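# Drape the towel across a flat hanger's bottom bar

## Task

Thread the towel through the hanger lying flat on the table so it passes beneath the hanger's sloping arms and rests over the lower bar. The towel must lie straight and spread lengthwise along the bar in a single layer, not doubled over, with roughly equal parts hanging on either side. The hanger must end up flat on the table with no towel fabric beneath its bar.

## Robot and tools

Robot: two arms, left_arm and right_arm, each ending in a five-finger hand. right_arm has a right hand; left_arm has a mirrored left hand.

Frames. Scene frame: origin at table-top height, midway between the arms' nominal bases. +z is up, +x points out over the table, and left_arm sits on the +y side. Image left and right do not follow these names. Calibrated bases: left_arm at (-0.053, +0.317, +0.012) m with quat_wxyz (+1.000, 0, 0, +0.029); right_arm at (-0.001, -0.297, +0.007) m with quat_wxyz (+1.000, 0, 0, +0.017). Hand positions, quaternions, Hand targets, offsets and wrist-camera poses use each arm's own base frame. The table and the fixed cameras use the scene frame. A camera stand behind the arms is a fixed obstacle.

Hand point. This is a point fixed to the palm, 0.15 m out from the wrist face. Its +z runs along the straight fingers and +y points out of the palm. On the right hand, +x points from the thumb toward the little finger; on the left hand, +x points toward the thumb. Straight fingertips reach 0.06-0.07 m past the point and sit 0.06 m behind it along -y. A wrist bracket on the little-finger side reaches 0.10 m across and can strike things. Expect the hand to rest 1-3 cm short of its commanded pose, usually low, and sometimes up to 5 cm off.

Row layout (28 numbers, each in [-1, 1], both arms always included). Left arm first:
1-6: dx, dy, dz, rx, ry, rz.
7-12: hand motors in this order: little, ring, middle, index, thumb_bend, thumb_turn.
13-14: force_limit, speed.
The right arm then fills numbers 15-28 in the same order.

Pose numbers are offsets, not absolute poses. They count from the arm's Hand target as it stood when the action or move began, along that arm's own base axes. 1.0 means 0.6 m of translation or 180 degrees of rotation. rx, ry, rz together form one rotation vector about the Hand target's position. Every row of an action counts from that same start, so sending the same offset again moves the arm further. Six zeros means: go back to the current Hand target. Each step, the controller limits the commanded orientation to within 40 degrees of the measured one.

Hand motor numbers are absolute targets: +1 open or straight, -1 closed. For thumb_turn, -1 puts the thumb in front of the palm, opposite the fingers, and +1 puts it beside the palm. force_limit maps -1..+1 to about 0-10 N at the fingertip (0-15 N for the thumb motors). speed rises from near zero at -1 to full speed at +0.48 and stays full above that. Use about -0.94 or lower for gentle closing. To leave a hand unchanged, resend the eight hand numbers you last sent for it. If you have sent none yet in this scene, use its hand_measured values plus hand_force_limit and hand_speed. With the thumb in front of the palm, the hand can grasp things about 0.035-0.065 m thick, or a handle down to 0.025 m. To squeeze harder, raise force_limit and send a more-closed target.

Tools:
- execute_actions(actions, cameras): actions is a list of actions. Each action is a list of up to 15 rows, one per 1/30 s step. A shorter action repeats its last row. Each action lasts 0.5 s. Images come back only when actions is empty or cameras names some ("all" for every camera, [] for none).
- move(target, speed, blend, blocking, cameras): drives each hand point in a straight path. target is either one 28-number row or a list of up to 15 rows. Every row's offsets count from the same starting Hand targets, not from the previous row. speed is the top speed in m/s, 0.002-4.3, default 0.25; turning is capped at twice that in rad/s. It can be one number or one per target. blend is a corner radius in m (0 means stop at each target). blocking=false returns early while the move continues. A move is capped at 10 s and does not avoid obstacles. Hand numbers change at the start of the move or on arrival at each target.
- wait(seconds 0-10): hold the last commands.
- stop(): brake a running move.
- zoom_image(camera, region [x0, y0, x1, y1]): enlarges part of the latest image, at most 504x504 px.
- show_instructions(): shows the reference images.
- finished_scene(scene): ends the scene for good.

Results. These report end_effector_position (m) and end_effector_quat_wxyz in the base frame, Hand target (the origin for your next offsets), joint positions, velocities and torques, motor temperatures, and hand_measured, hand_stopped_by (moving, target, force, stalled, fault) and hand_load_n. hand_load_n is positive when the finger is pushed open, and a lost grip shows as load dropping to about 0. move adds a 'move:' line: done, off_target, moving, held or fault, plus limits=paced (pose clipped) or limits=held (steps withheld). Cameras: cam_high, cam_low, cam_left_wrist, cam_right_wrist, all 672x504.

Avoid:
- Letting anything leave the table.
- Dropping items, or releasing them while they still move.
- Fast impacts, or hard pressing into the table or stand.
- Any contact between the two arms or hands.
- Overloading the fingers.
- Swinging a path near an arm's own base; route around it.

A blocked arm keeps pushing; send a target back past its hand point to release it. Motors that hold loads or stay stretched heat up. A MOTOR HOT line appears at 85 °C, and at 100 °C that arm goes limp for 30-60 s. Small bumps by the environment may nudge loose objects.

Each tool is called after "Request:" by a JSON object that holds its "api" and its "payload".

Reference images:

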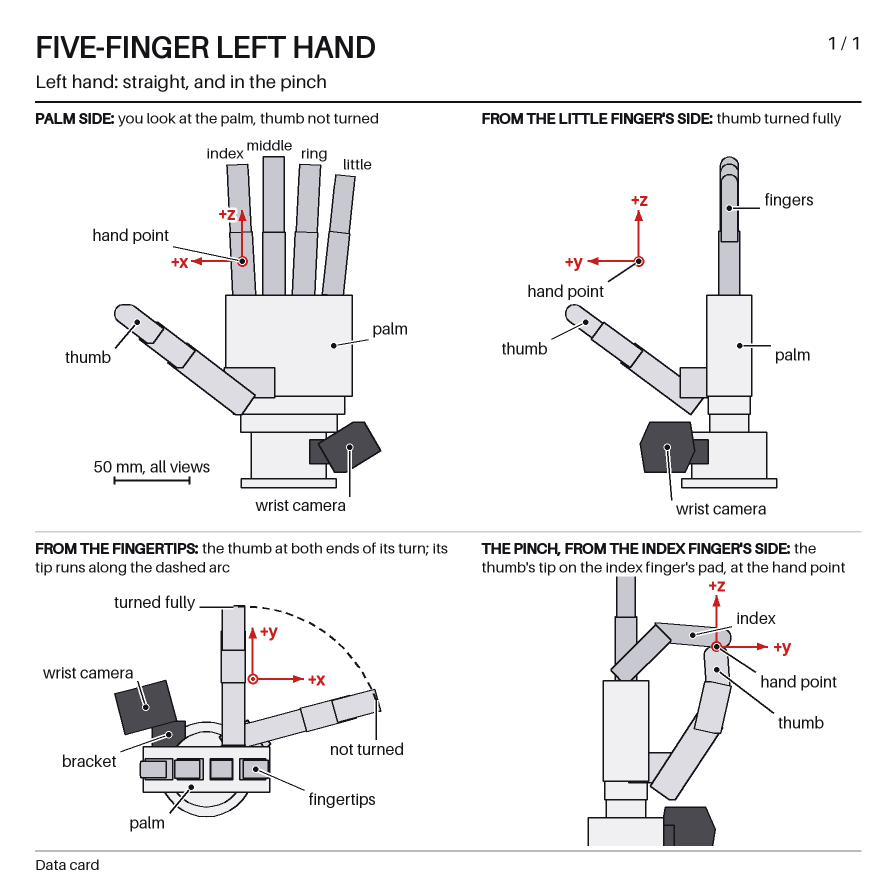

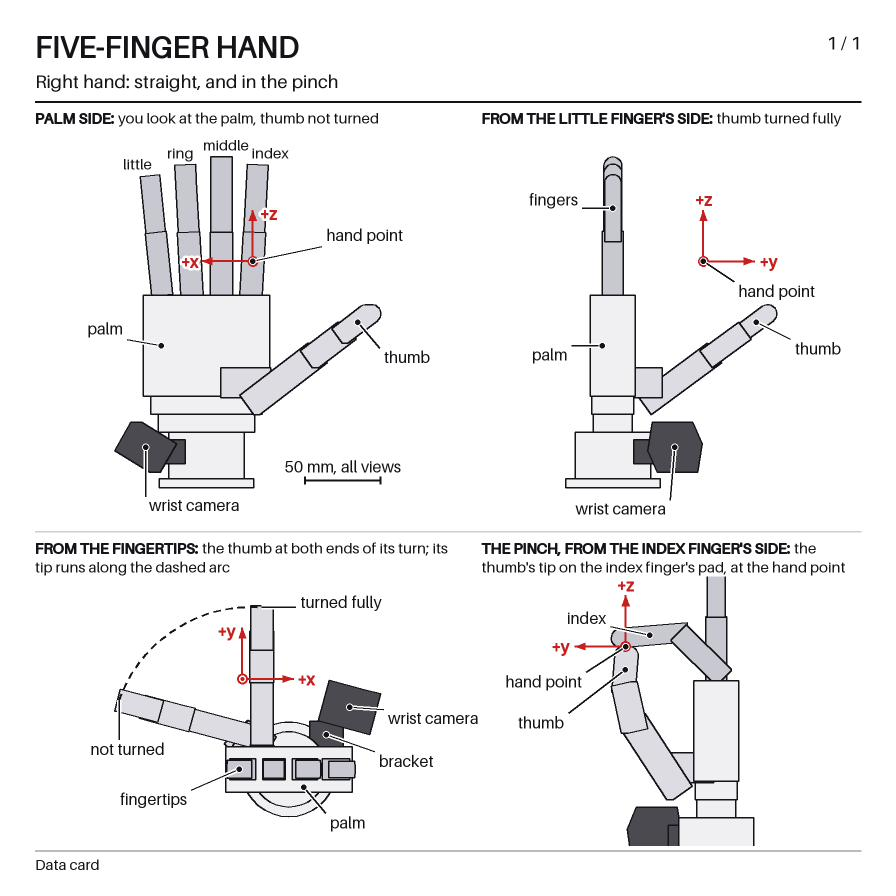

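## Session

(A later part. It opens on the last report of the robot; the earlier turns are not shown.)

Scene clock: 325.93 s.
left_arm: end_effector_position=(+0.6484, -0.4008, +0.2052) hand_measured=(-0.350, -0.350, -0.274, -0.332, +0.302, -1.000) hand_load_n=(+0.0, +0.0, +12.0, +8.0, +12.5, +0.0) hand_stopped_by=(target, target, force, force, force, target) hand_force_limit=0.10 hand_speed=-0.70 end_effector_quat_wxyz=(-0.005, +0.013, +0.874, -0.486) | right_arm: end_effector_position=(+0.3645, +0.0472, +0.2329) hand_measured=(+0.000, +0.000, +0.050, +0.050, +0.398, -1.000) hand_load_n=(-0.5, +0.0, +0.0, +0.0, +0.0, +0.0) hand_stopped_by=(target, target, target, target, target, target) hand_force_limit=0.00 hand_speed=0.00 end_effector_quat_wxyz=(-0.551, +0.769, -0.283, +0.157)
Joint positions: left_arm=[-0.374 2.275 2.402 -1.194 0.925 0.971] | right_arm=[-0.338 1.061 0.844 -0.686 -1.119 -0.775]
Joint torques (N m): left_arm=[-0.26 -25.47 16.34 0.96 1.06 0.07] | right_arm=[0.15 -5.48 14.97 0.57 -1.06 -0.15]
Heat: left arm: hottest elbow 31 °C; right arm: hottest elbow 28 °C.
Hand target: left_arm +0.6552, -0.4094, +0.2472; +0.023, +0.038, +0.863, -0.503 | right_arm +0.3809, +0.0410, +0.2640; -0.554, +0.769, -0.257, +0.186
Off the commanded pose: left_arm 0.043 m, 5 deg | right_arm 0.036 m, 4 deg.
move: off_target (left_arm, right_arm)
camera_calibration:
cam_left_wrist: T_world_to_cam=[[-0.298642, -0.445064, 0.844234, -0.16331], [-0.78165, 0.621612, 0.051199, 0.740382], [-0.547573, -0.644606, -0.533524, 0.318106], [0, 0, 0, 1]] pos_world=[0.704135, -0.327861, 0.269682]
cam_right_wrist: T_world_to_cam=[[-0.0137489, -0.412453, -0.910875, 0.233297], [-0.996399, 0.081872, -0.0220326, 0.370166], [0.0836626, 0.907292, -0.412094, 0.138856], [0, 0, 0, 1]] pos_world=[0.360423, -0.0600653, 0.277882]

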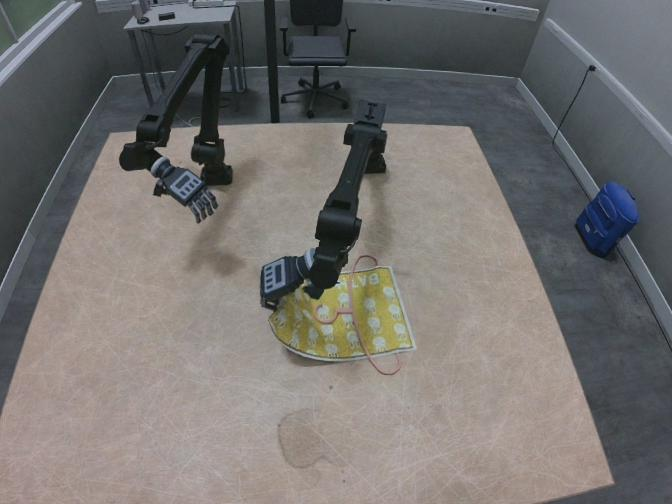

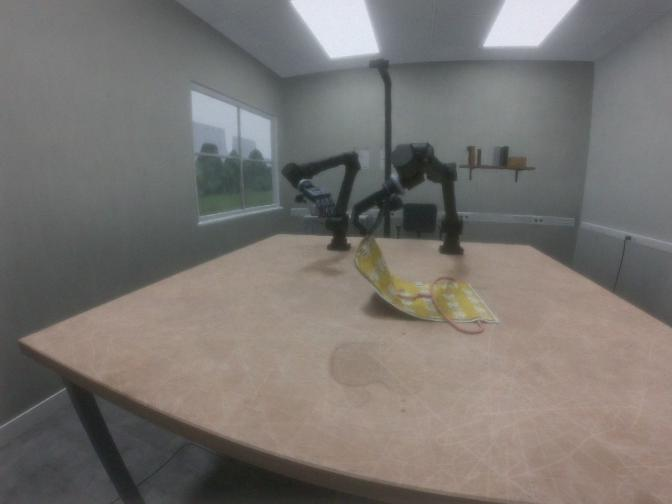

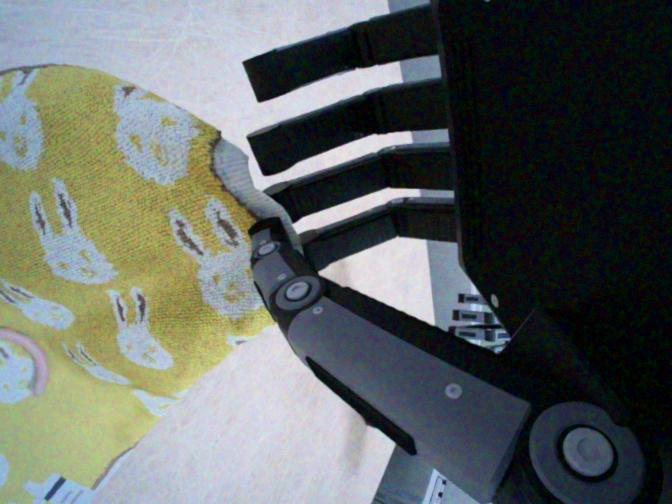

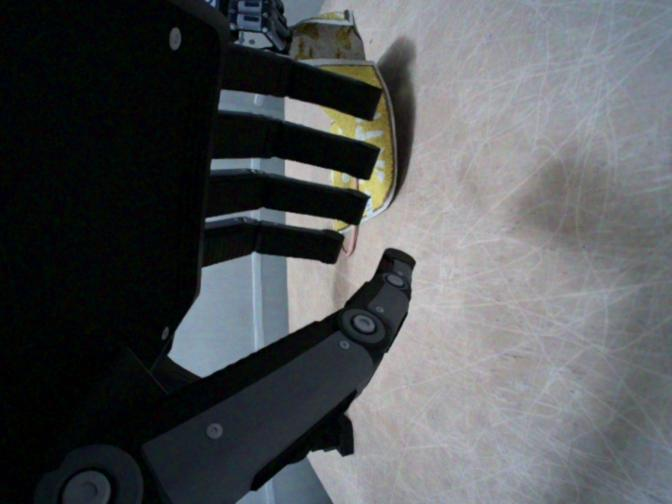

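Request:
{"api": "move", "payload": {"target": [[0.0,0.03,-0.12,0,0,0, -0.35,-0.35,-0.42,-0.42,0.1,-1,0.1,-0.7, 0,0,0,0,0,0, 0,0,0.05,0.05,0.4,-1,0.0,0],[0.02,0.12,-0.25,0,0,0, -0.35,-0.35,-0.42,-0.42,0.1,-1,0.1,-0.7, 0,0,0,0,0,0, 0,0,0.05,0.05,0.4,-1,0.0,0]], "speed": 0.08, "blend": 0.02, "cameras": ["all"]}}

Request:
{"api": "zoom_image", "payload": {"camera": "cam_right_wrist", "region": [280, 0, 530, 250]}}

Request:
{"api": "zoom_image", "payload": {"camera": "cam_high", "region": [240, 230, 440, 390]}}

Scene clock: 334.87 s.
left_arm: end_effector_position=(+0.6594, -0.3322, +0.0778) hand_measured=(-0.350, -0.350, -0.274, -0.332, +0.302, -1.000) hand_load_n=(+0.0, +0.0, +12.5, +8.0, +12.0, +0.0) hand_stopped_by=(target, target, force, force, force, target) hand_force_limit=0.10 hand_speed=-0.70 end_effector_quat_wxyz=(-0.002, +0.015, +0.870, -0.492) | right_arm: end_effector_position=(+0.3645, +0.0472, +0.2329) hand_measured=(+0.000, +0.000, +0.050, +0.050, +0.398, -1.000) hand_load_n=(-0.5, +0.0, +0.0, +0.0, +0.0, +0.0) hand_stopped_by=(target, target, target, target, target, target) hand_force_limit=0.00 hand_speed=0.00 end_effector_quat_wxyz=(-0.551, +0.769, -0.283, +0.157)
Joint positions: left_arm=[-0.277 2.268 2.06 -0.961 0.977 1.112] | right_arm=[-0.338 1.061 0.844 -0.686 -1.119 -0.775]
Joint torques (N m): left_arm=[-0.26 -25.82 9.98 2.24 1.06 0.09] | right_arm=[0.09 -5.54 14.97 0.57 -1.06 -0.15]
Heat: left arm: hottest elbow 32 °C; right arm: hottest elbow 29 °C.
Hand target: left_arm +0.6672, -0.3374, +0.0972; +0.023, +0.038, +0.863, -0.503 | right_arm +0.3809, +0.0410, +0.2640; -0.554, +0.769, -0.257, +0.186
Off the commanded pose: left_arm 0.022 m, 4 deg | right_arm 0.036 m, 4 deg.
move: off_target (left_arm, right_arm)
camera_calibration:
cam_left_wrist: T_world_to_cam=[[-0.305324, -0.432987, 0.848115, -0.0138531], [-0.782145, 0.622056, 0.0360028, 0.714362], [-0.543164, -0.652357, -0.528587, 0.294459], [0, 0, 0, 1]] pos_world=[0.714445, -0.258279, 0.141677]
cam_right_wrist: T_world_to_cam=[[-0.0137489, -0.412453, -0.910875, 0.233297], [-0.996399, 0.081872, -0.0220326, 0.370166], [0.0836626, 0.907292, -0.412094, 0.138856], [0, 0, 0, 1]] pos_world=[0.360423, -0.0600653, 0.277882]

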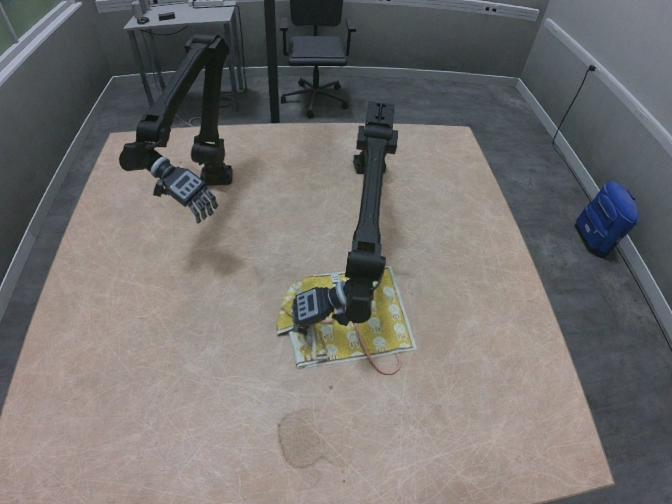

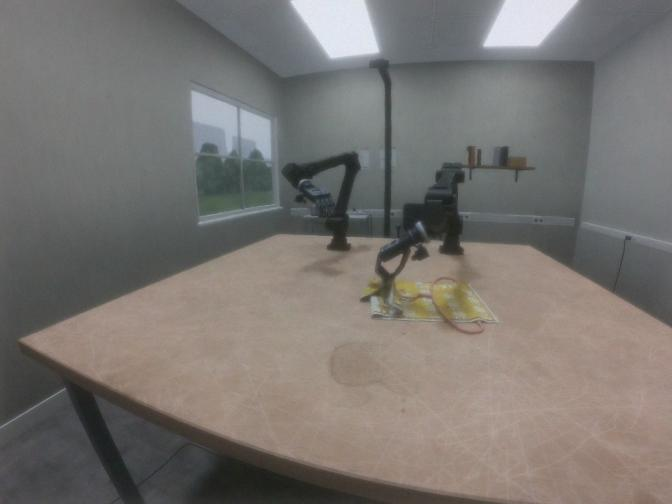

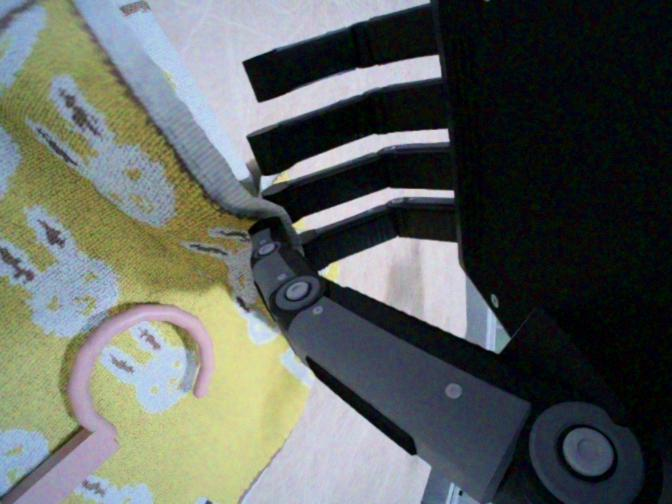

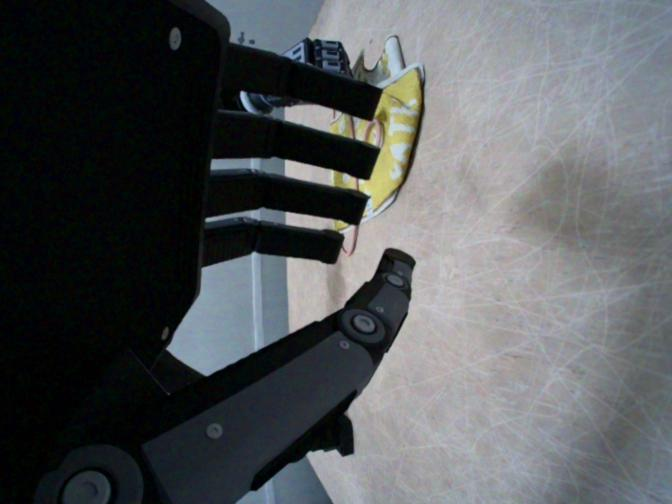

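Scaled by 2.016 from the camera's 672x504 image, which has a finer 960x720 frame.

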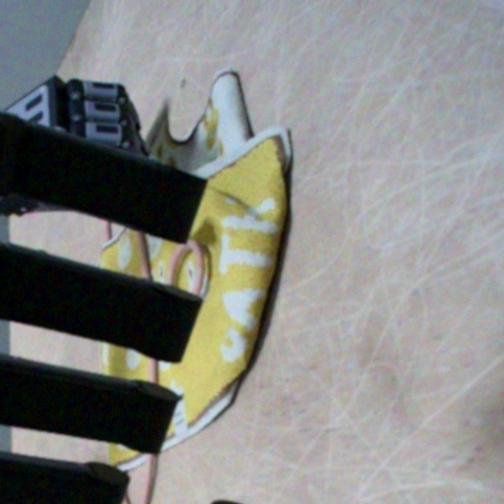

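Scaled by 2.520 from the camera's 672x504 image, which has a finer 960x720 frame.

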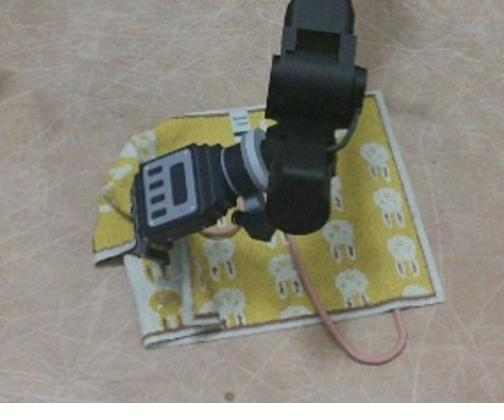

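Request:
{"api": "zoom_image", "payload": {"camera": "cam_high", "region": [265, 265, 365, 375]}}

Request:
{"api": "zoom_image", "payload": {"camera": "cam_low", "region": [340, 240, 440, 340]}}

Scaled by 4.582 from the camera's 672x504 image, which has a finer 960x720 frame.

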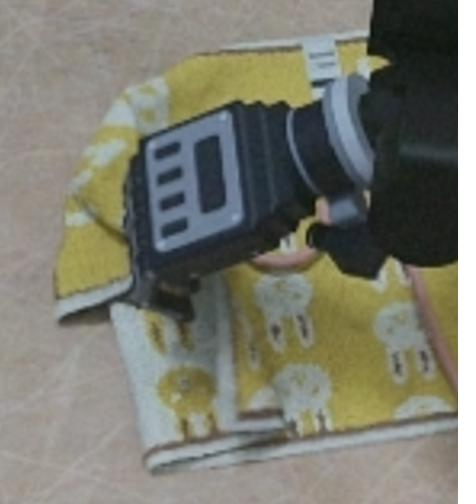

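Scaled by 5.040 from the camera's 672x504 image, which has a finer 960x720 frame.

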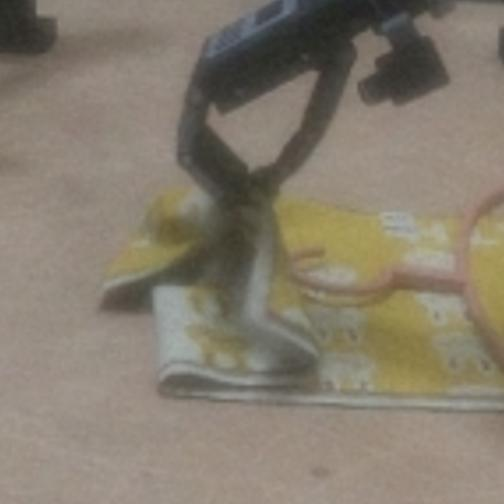

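Request:
{"api": "move", "payload": {"target": [[0.0,-0.1,0.0,0,0,0, -0.35,-0.35,-0.42,-0.42,0.1,-1,0.1,-0.7, 0,0,0,0,0,0, 0,0,0.05,0.05,0.4,-1,0.0,0],[0.0,-0.2,-0.05,0,0,0, -0.35,-0.35,-0.42,-0.42,0.1,-1,0.1,-0.7, 0,0,0,0,0,0, 0,0,0.05,0.05,0.4,-1,0.0,0]], "speed": 0.08, "blend": 0.02, "cameras": ["all"]}}

Request:
{"api": "zoom_image", "payload": {"camera": "cam_right_wrist", "region": [280, 0, 530, 250]}}

Request:
{"api": "zoom_image", "payload": {"camera": "cam_high", "region": [240, 245, 400, 375]}}

Request:
{"api": "zoom_image", "payload": {"camera": "cam_low", "region": [320, 220, 460, 340]}}

Scene clock: 340.87 s.
left_arm: end_effector_position=(+0.6510, -0.4384, +0.0443) hand_measured=(-0.350, -0.350, -0.274, -0.332, +0.302, -1.000) hand_load_n=(+0.0, +0.0, +12.0, +8.5, +12.5, +0.0) hand_stopped_by=(target, target, force, force, force, target) hand_force_limit=0.10 hand_speed=-0.70 end_effector_quat_wxyz=(-0.003, +0.017, +0.872, -0.489) | right_arm: end_effector_position=(+0.3645, +0.0472, +0.2329) hand_measured=(+0.000, +0.000, +0.050, +0.050, +0.398, -1.000) hand_load_n=(+0.0, +0.0, +0.0, +0.0, +0.0, +0.0) hand_stopped_by=(target, target, target, target, target, target) hand_force_limit=0.00 hand_speed=0.00 end_effector_quat_wxyz=(-0.551, +0.769, -0.283, +0.157)
Joint positions: left_arm=[-0.418 2.36 2.126 -0.776 0.908 0.911] | right_arm=[-0.338 1.061 0.844 -0.686 -1.119 -0.775]
Joint torques (N m): left_arm=[-2.02 -24.47 15.47 2.37 0.46 -0.11] | right_arm=[0.09 -5.6 14.95 0.57 -1.07 -0.15]
Heat: left arm: hottest elbow 32 °C; right arm: hottest elbow 30 °C.
Hand target: left_arm +0.6672, -0.4574, +0.0672; +0.023, +0.038, +0.863, -0.503 | right_arm +0.3809, +0.0410, +0.2640; -0.554, +0.769, -0.257, +0.186
Off the commanded pose: left_arm 0.034 m, 4 deg | right_arm 0.036 m, 4 deg.
move: off_target (left_arm, right_arm)
camera_calibration:
cam_left_wrist: T_world_to_cam=[[-0.30652, -0.437648, 0.845287, -0.0351507], [-0.779193, 0.625424, 0.0412613, 0.774494], [-0.54672, -0.645995, -0.532717, 0.208216], [0, 0, 0, 1]] pos_world=[0.706542, -0.365264, 0.108676]
cam_right_wrist: T_world_to_cam=[[-0.0137489, -0.412453, -0.910875, 0.233297], [-0.996399, 0.081872, -0.0220326, 0.370166], [0.0836626, 0.907292, -0.412094, 0.138856], [0, 0, 0, 1]] pos_world=[0.360423, -0.0600653, 0.277882]

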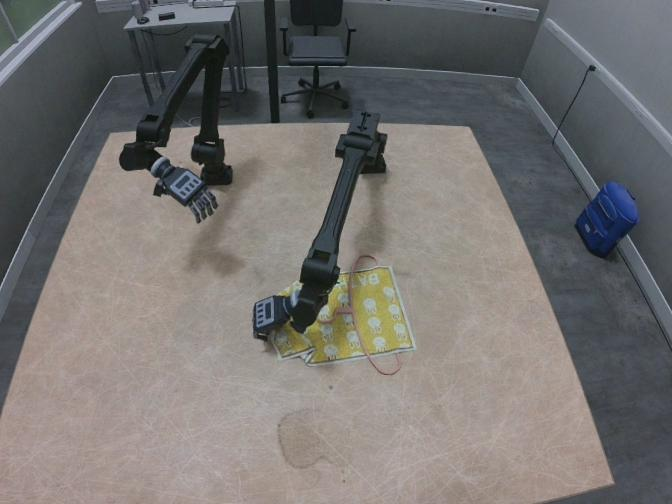

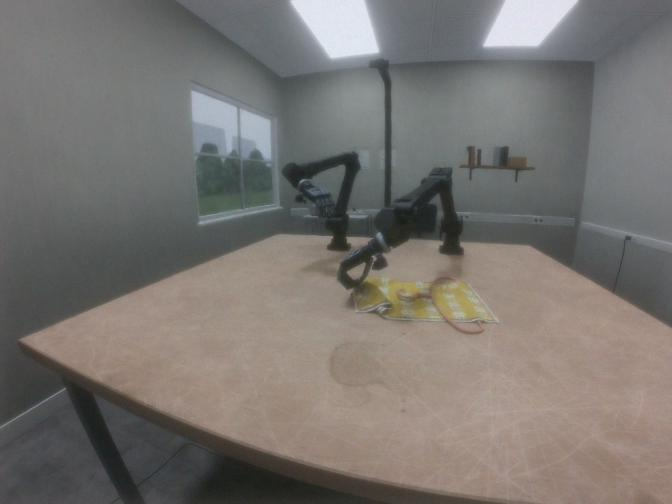

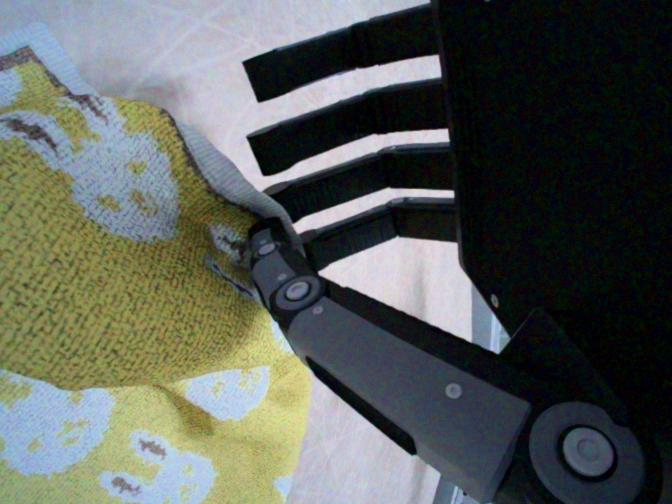

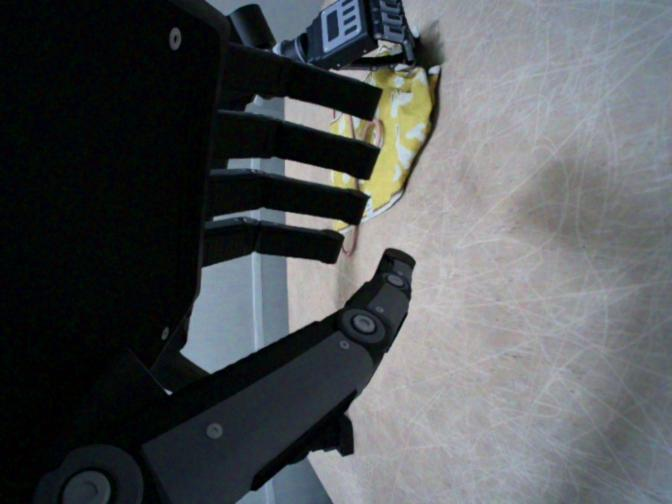

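Scaled by 2.016 from the camera's 672x504 image, which has a finer 960x720 frame.

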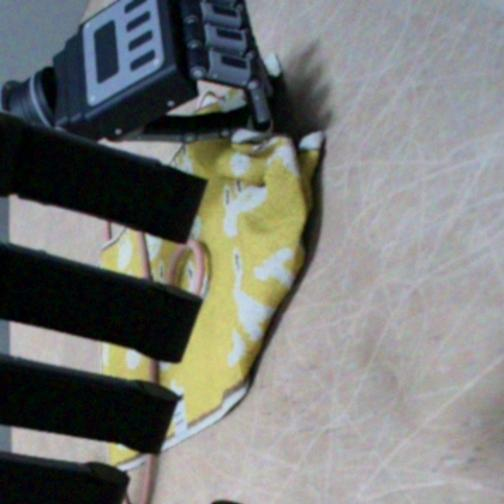

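Scaled by 3.150 from the camera's 672x504 image, which has a finer 960x720 frame.

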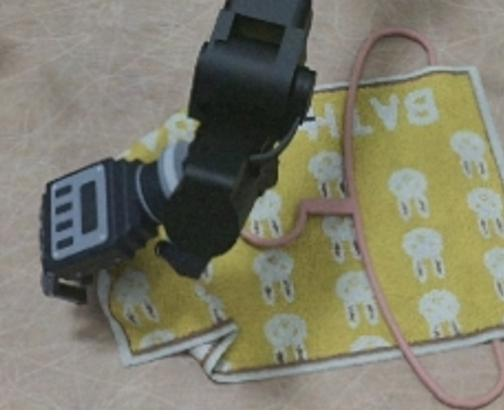

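Scaled by 3.600 from the camera's 672x504 image, which has a finer 960x720 frame.

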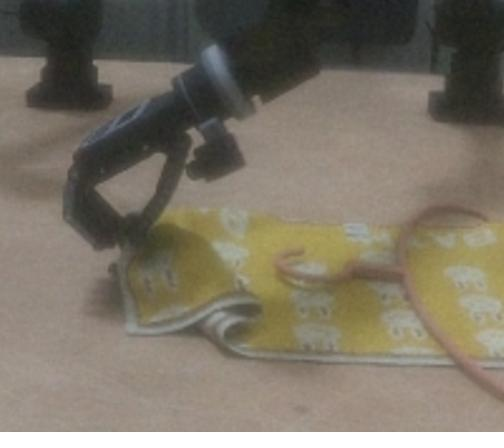

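Request:
{"api": "move", "payload": {"target": [[0.0,-0.09,0.0,0,0,0, -0.35,-0.35,-0.42,-0.42,0.1,-1,0.1,-0.7, 0,0,0,0,0,0, 0,0,0.05,0.05,0.4,-1,0.0,0]], "speed": 0.08, "cameras": ["all"]}}

Request:
{"api": "zoom_image", "payload": {"camera": "cam_right_wrist", "region": [280, 0, 530, 250]}}

Request:
{"api": "zoom_image", "payload": {"camera": "cam_high", "region": [240, 245, 440, 405]}}

Scene clock: 343.87 s.
left_arm: end_effector_position=(+0.6520, -0.4980, +0.0396) hand_measured=(-0.350, -0.350, -0.274, -0.332, +0.302, -1.000) hand_load_n=(+0.0, +0.0, +12.0, +8.0, +12.5, -0.5) hand_stopped_by=(target, target, force, force, force, target) hand_force_limit=0.10 hand_speed=-0.70 end_effector_quat_wxyz=(+0.000, +0.023, +0.872, -0.489) | right_arm: end_effector_position=(+0.3645, +0.0472, +0.2329) hand_measured=(+0.000, +0.000, +0.050, +0.050, +0.398, -1.000) hand_load_n=(+0.0, +0.0, +0.0, +0.0, +0.0, +0.0) hand_stopped_by=(target, target, target, target, target, target) hand_force_limit=0.00 hand_speed=0.00 end_effector_quat_wxyz=(-0.551, +0.769, -0.283, +0.157)
Joint positions: left_arm=[-0.489 2.446 2.267 -0.759 0.868 0.833] | right_arm=[-0.338 1.061 0.844 -0.686 -1.119 -0.775]
Joint torques (N m): left_arm=[-0.62 -25.82 16.14 1.63 0.45 -0.12] | right_arm=[0.15 -5.48 14.98 0.58 -1.06 -0.15]
Heat: left arm: hottest elbow 32 °C; right arm: hottest elbow 30 °C.
Hand target: left_arm +0.6672, -0.5114, +0.0672; +0.023, +0.038, +0.863, -0.503 | right_arm +0.3809, +0.0410, +0.2640; -0.554, +0.769, -0.257, +0.186
Off the commanded pose: left_arm 0.034 m, 4 deg | right_arm 0.036 m, 4 deg.
move: off_target (left_arm, right_arm)
camera_calibration:
cam_left_wrist: T_world_to_cam=[[-0.320336, -0.435134, 0.841453, -0.0465503], [-0.774999, 0.631183, 0.0313609, 0.813254], [-0.544757, -0.64208, -0.539419, 0.16869], [0, 0, 0, 1]] pos_world=[0.707255, -0.425255, 0.10466]
cam_right_wrist: T_world_to_cam=[[-0.0137489, -0.412453, -0.910875, 0.233297], [-0.996399, 0.081872, -0.0220326, 0.370166], [0.0836626, 0.907292, -0.412094, 0.138856], [0, 0, 0, 1]] pos_world=[0.360423, -0.0600653, 0.277882]

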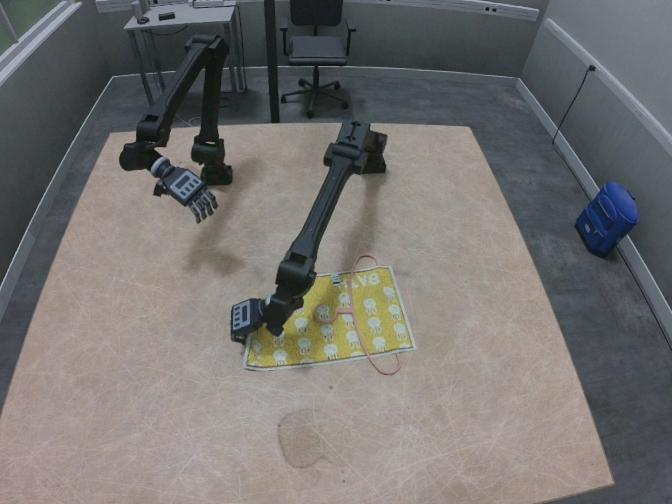

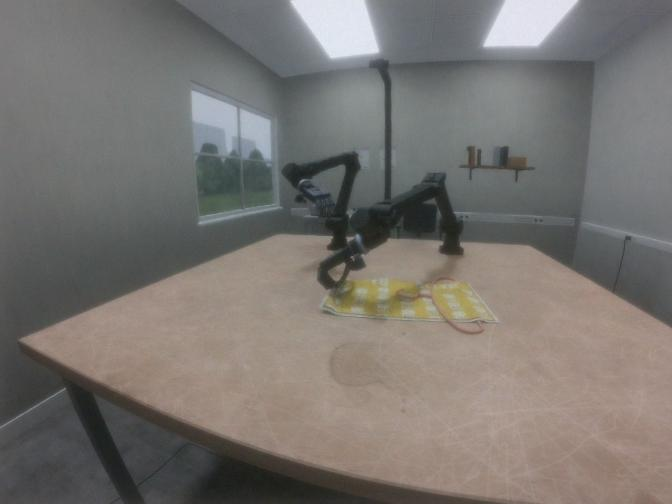

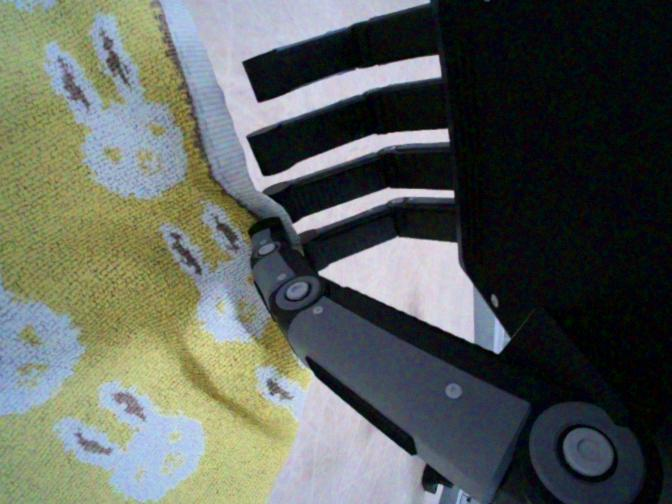

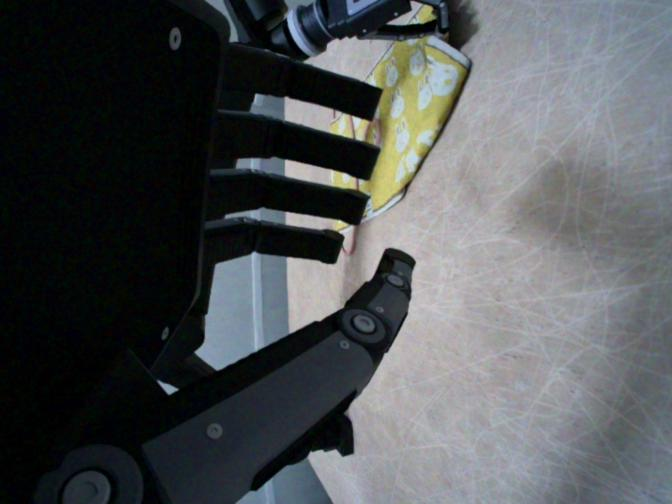

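Scaled by 2.016 from the camera's 672x504 image, which has a finer 960x720 frame.

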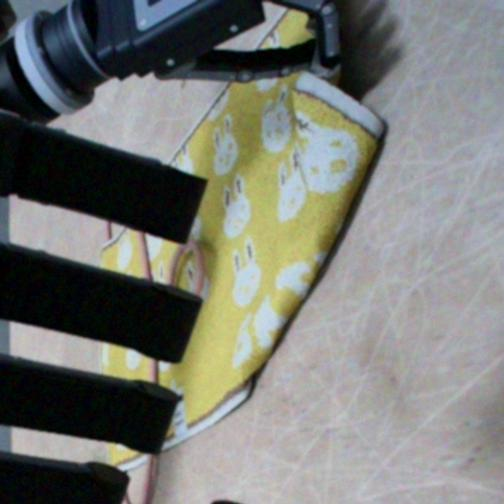

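Scaled by 2.520 from the camera's 672x504 image, which has a finer 960x720 frame.

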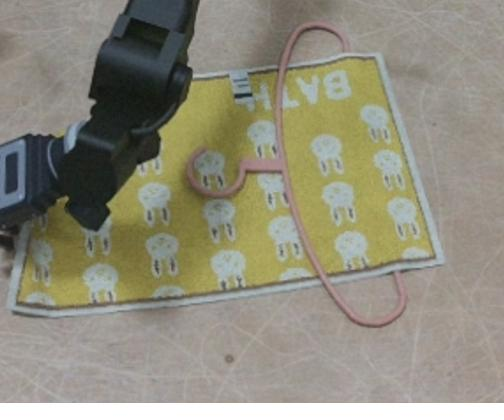

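Request:
{"api": "move", "payload": {"target": [[0.0,0.01,-0.075,0,0,0, -0.35,-0.35,-0.42,-0.42,0.1,-1,0.1,-0.7, 0,0,0,0,0,0, 0,0,0.05,0.05,0.4,-1,0.0,0],[0.0,0.01,-0.075,0,0,0, -0.1,-0.1,-0.1,-0.1,0.45,-1,0.1,-0.3, 0,0,0,0,0,0, 0,0,0.05,0.05,0.4,-1,0.0,0],[0.0,0.02,0.06,0,0,0, 0,0,0,0,0.5,-1,0.1,-0.3, 0,0,0,0,0,0, 0,0,0.05,0.05,0.4,-1,0.0,0]], "speed": 0.08, "cameras": ["all"]}}

Request:
{"api": "zoom_image", "payload": {"camera": "cam_right_wrist", "region": [280, 0, 530, 250]}}

Request:
{"api": "zoom_image", "payload": {"camera": "cam_high", "region": [220, 245, 420, 405]}}

Scene clock: 352.53 s.
left_arm: end_effector_position=(+0.6465, -0.4923, +0.0434) hand_measured=(+0.000, +0.000, +0.000, +0.000, +0.500, -1.000) hand_load_n=(+0.0, +0.0, +0.0, +0.0, +0.0, +0.0) hand_stopped_by=(target, target, target, target, target, target) hand_force_limit=0.10 hand_speed=-0.30 end_effector_quat_wxyz=(-0.016, +0.012, +0.877, -0.481) | right_arm: end_effector_position=(+0.3645, +0.0472, +0.2329) hand_measured=(+0.000, +0.000, +0.050, +0.050, +0.398, -1.000) hand_load_n=(+0.0, +0.0, +0.0, +0.0, +0.0, +0.0) hand_stopped_by=(target, target, target, target, target, target) hand_force_limit=0.00 hand_speed=0.00 end_effector_quat_wxyz=(-0.551, +0.769, -0.283, +0.157)
Joint positions: left_arm=[-0.486 2.448 2.288 -0.823 0.868 0.833] | right_arm=[-0.338 1.061 0.844 -0.686 -1.119 -0.775]
Joint torques (N m): left_arm=[0.09 -29.16 16.08 1.06 0.86 0.03] | right_arm=[0.15 -5.48 14.95 0.57 -1.06 -0.15]
Heat: left arm: hottest elbow 32 °C; right arm: hottest elbow 31 °C.
Hand target: left_arm +0.6672, -0.4994, +0.1032; +0.023, +0.038, +0.863, -0.503 | right_arm +0.3809, +0.0410, +0.2640; -0.554, +0.769, -0.257, +0.186
Off the commanded pose: left_arm 0.064 m, 6 deg | right_arm 0.036 m, 4 deg.
move: off_target (left_arm, right_arm); target 2's new numbers were sent with left_arm's hand 0.013 m and 2 deg from that target; target 3's new numbers were sent with left_arm's hand 0.064 m and 6 deg from that target
camera_calibration:
cam_left_wrist: T_world_to_cam=[[-0.28588, -0.45359, 0.844115, -0.080464], [-0.774816, 0.627734, 0.0749061, 0.801595], [-0.563856, -0.632619, -0.530905, 0.188031], [0, 0, 0, 1]] pos_world=[0.704108, -0.420734, 0.107703]
cam_right_wrist: T_world_to_cam=[[-0.0137489, -0.412453, -0.910875, 0.233297], [-0.996399, 0.081872, -0.0220326, 0.370166], [0.0836626, 0.907292, -0.412094, 0.138856], [0, 0, 0, 1]] pos_world=[0.360423, -0.0600653, 0.277882]

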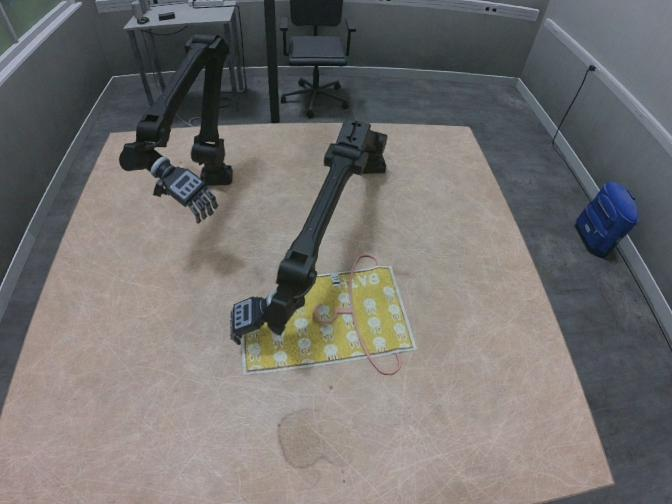

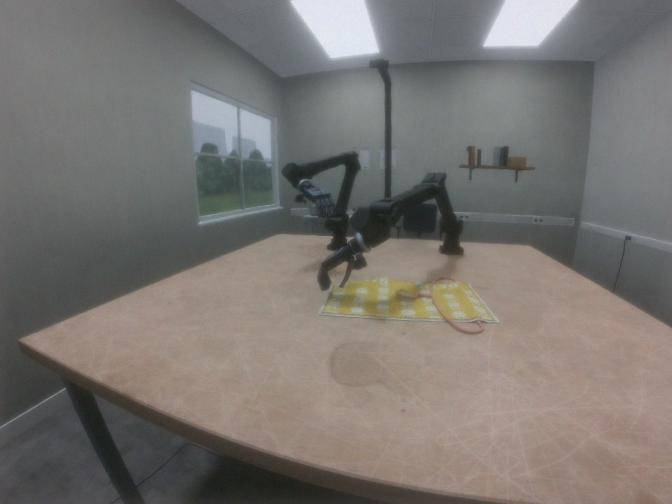

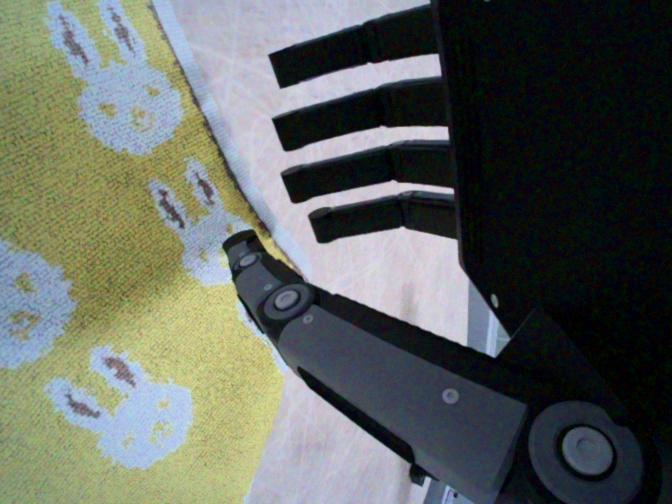

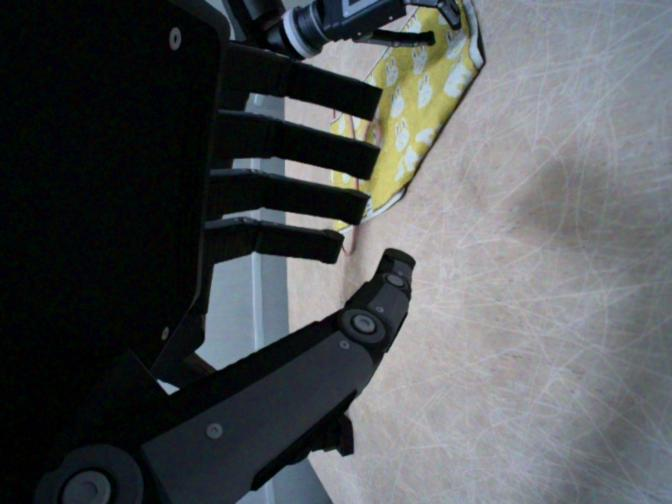

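Scaled by 2.016 from the camera's 672x504 image, which has a finer 960x720 frame.

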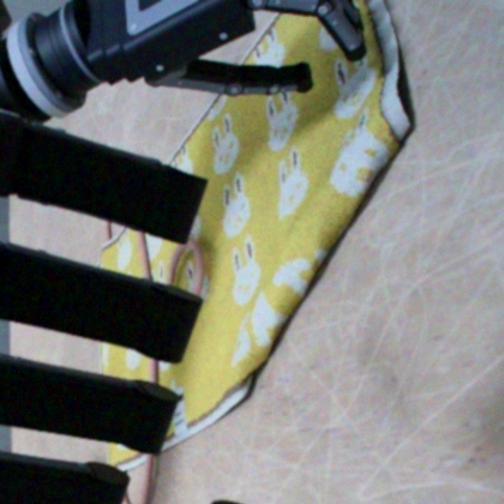

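Scaled by 2.520 from the camera's 672x504 image, which has a finer 960x720 frame.

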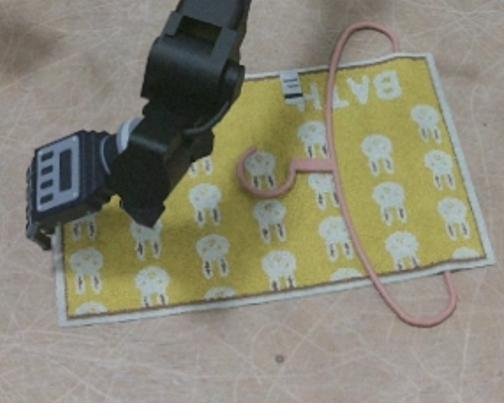

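Request:
{"api": "move", "payload": {"target": [[-0.025,-0.018,-0.115,0,0,0, 0,0,0,0,0.38,-1,0.1,-0.3, 0,0,0,0,0,0, 0,0,0.05,0.05,0.4,-1,0.0,0]], "speed": 0.08, "cameras": ["cam_left_wrist"]}}

Request:
{"api": "zoom_image", "payload": {"camera": "cam_left_wrist", "region": [150, 100, 400, 400]}}

Scene clock: 356.33 s.
left_arm: end_effector_position=(+0.6527, -0.4955, +0.0149) hand_measured=(+0.000, +0.000, +0.000, +0.000, +0.380, -1.000) hand_load_n=(+0.0, +0.0, -1.0, +0.0, +0.0, +0.0) hand_stopped_by=(target, target, target, target, target, target) hand_force_limit=0.10 hand_speed=-0.30 end_effector_quat_wxyz=(+0.008, +0.022, +0.870, -0.493) | right_arm: end_effector_position=(+0.3645, +0.0472, +0.2329) hand_measured=(+0.000, +0.000, +0.050, +0.050, +0.398, -1.000) hand_load_n=(+0.0, +0.0, +0.0, +0.0, +0.0, +0.0) hand_stopped_by=(target, target, target, target, target, target) hand_force_limit=0.00 hand_speed=0.00 end_effector_quat_wxyz=(-0.551, +0.769, -0.283, +0.157)
Joint positions: left_arm=[-0.486 2.448 2.199 -0.668 0.865 0.824] | right_arm=[-0.338 1.061 0.844 -0.686 -1.119 -0.775]
Joint torques (N m): left_arm=[-1.32 -27.81 9.83 2.73 0.36 -0.11] | right_arm=[0.09 -5.48 14.95 0.57 -1.07 -0.15]
Heat: left arm: hottest elbow 32 °C; right arm: hottest elbow 31 °C.
Hand target: left_arm +0.6522, -0.5102, +0.0342; +0.023, +0.038, +0.863, -0.503 | right_arm +0.3809, +0.0410, +0.2640; -0.554, +0.769, -0.257, +0.186
Off the commanded pose: left_arm 0.024 m, 3 deg | right_arm 0.036 m, 4 deg.
move: off_target (left_arm, right_arm)
camera_calibration:
cam_left_wrist: T_world_to_cam=[[-0.326458, -0.431692, 0.840873, -0.0187544], [-0.781343, 0.623871, 0.0169406, 0.813777], [-0.53191, -0.65148, -0.540967, 0.144304], [0, 0, 0, 1]] pos_world=[0.706473, -0.421777, 0.080048]
Images, in order (width x height): cam_left_wrist 672x504.

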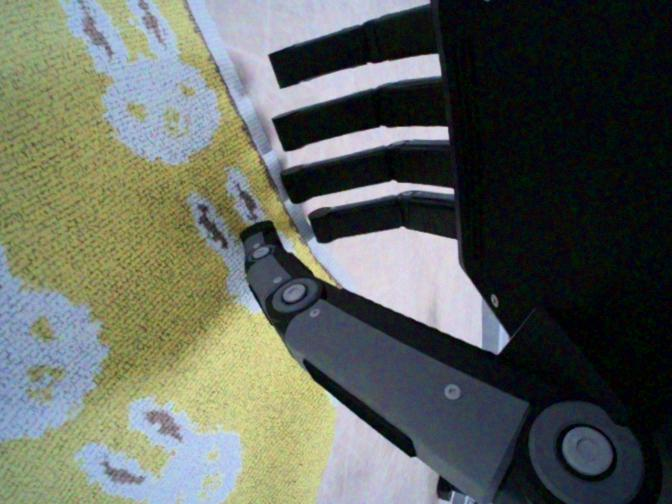

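Scaled by 1.680 from the camera's 672x504 image, which has a finer 960x720 frame.

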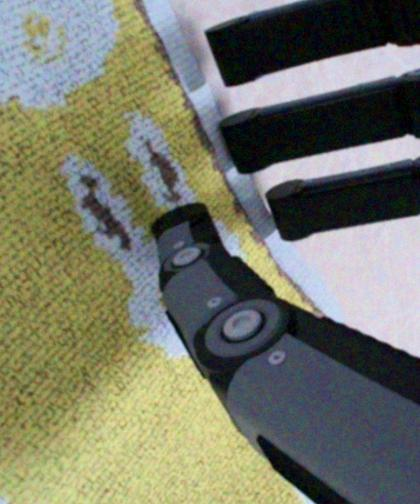

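Request:
{"api": "move", "payload": {"target": [[0.0,0,0.08,0,0,0, 0,0,0,0,0.38,-1,0.1,-0.3, 0,0,0,0,0,0, 0,0,0.05,0.05,0.4,-1,0.0,0],[0.0,-0.04,0.08,0,0,0, 0,0,0,0,0.38,-1,0.1,-0.3, 0,0,0,0,0,0, 0,0,0.05,0.05,0.4,-1,0.0,0],[-0.01,-0.022,-0.02,0,0,0, 0,0,0,0,0.38,-1,0.1,-0.3, 0,0,0,0,0,0, 0,0,0.05,0.05,0.4,-1,0.0,0]], "speed": 0.08, "cameras": ["cam_left_wrist"]}}

Request:
{"api": "zoom_image", "payload": {"camera": "cam_left_wrist", "region": [150, 100, 400, 400]}}

Scene clock: 363.77 s.
left_arm: end_effector_position=(+0.6375, -0.5197, +0.0165) hand_measured=(+0.000, +0.000, +0.000, +0.000, +0.380, -1.000) hand_load_n=(+0.0, +0.0, +0.0, +0.0, +0.0, +0.0) hand_stopped_by=(target, target, target, target, target, target) hand_force_limit=0.10 hand_speed=-0.30 end_effector_quat_wxyz=(+0.008, +0.027, +0.870, -0.493) | right_arm: end_effector_position=(+0.3645, +0.0472, +0.2329) hand_measured=(+0.000, +0.000, +0.050, +0.050, +0.398, -1.000) hand_load_n=(+0.0, +0.0, +0.0, +0.0, +0.0, +0.0) hand_stopped_by=(target, target, target, target, target, target) hand_force_limit=0.00 hand_speed=0.00 end_effector_quat_wxyz=(-0.551, +0.769, -0.283, +0.157)
Joint positions: left_arm=[-0.523 2.437 2.179 -0.63 0.847 0.791] | right_arm=[-0.338 1.061 0.844 -0.686 -1.119 -0.775]
Joint torques (N m): left_arm=[0.09 -25.93 10.45 2.84 0.66 -0.01] | right_arm=[0.09 -5.48 14.97 0.59 -1.07 -0.15]
Heat: left arm: hottest elbow 32 °C; right arm: hottest elbow 31 °C.
Hand target: left_arm +0.6462, -0.5234, +0.0222; +0.023, +0.038, +0.863, -0.503 | right_arm +0.3809, +0.0410, +0.2640; -0.554, +0.769, -0.257, +0.186
Off the commanded pose: left_arm 0.011 m, 3 deg | right_arm 0.036 m, 4 deg.
move: off_target (left_arm, right_arm)
camera_calibration:
cam_left_wrist: T_world_to_cam=[[-0.334364, -0.427845, 0.839732, -0.0283367], [-0.77588, 0.630758, 0.0124326, 0.817051], [-0.534987, -0.647374, -0.542859, 0.125457], [0, 0, 0, 1]] pos_world=[0.691576, -0.446267, 0.0817424]
Images, in order (width x height): cam_left_wrist 672x504.

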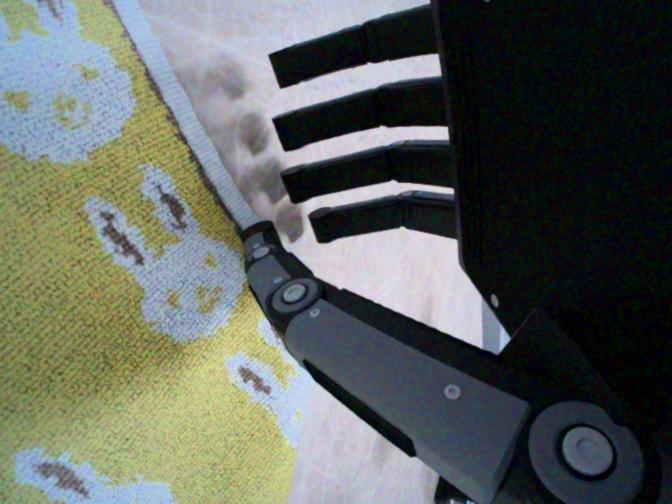

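Scaled by 1.680 from the camera's 672x504 image, which has a finer 960x720 frame.

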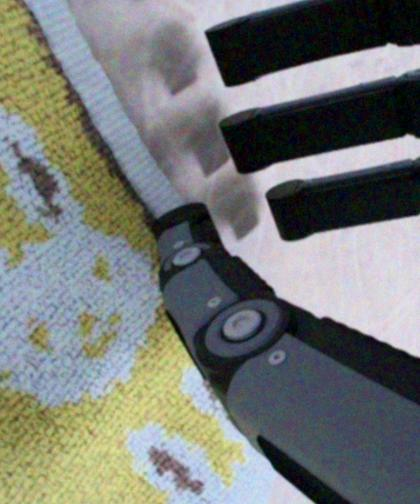

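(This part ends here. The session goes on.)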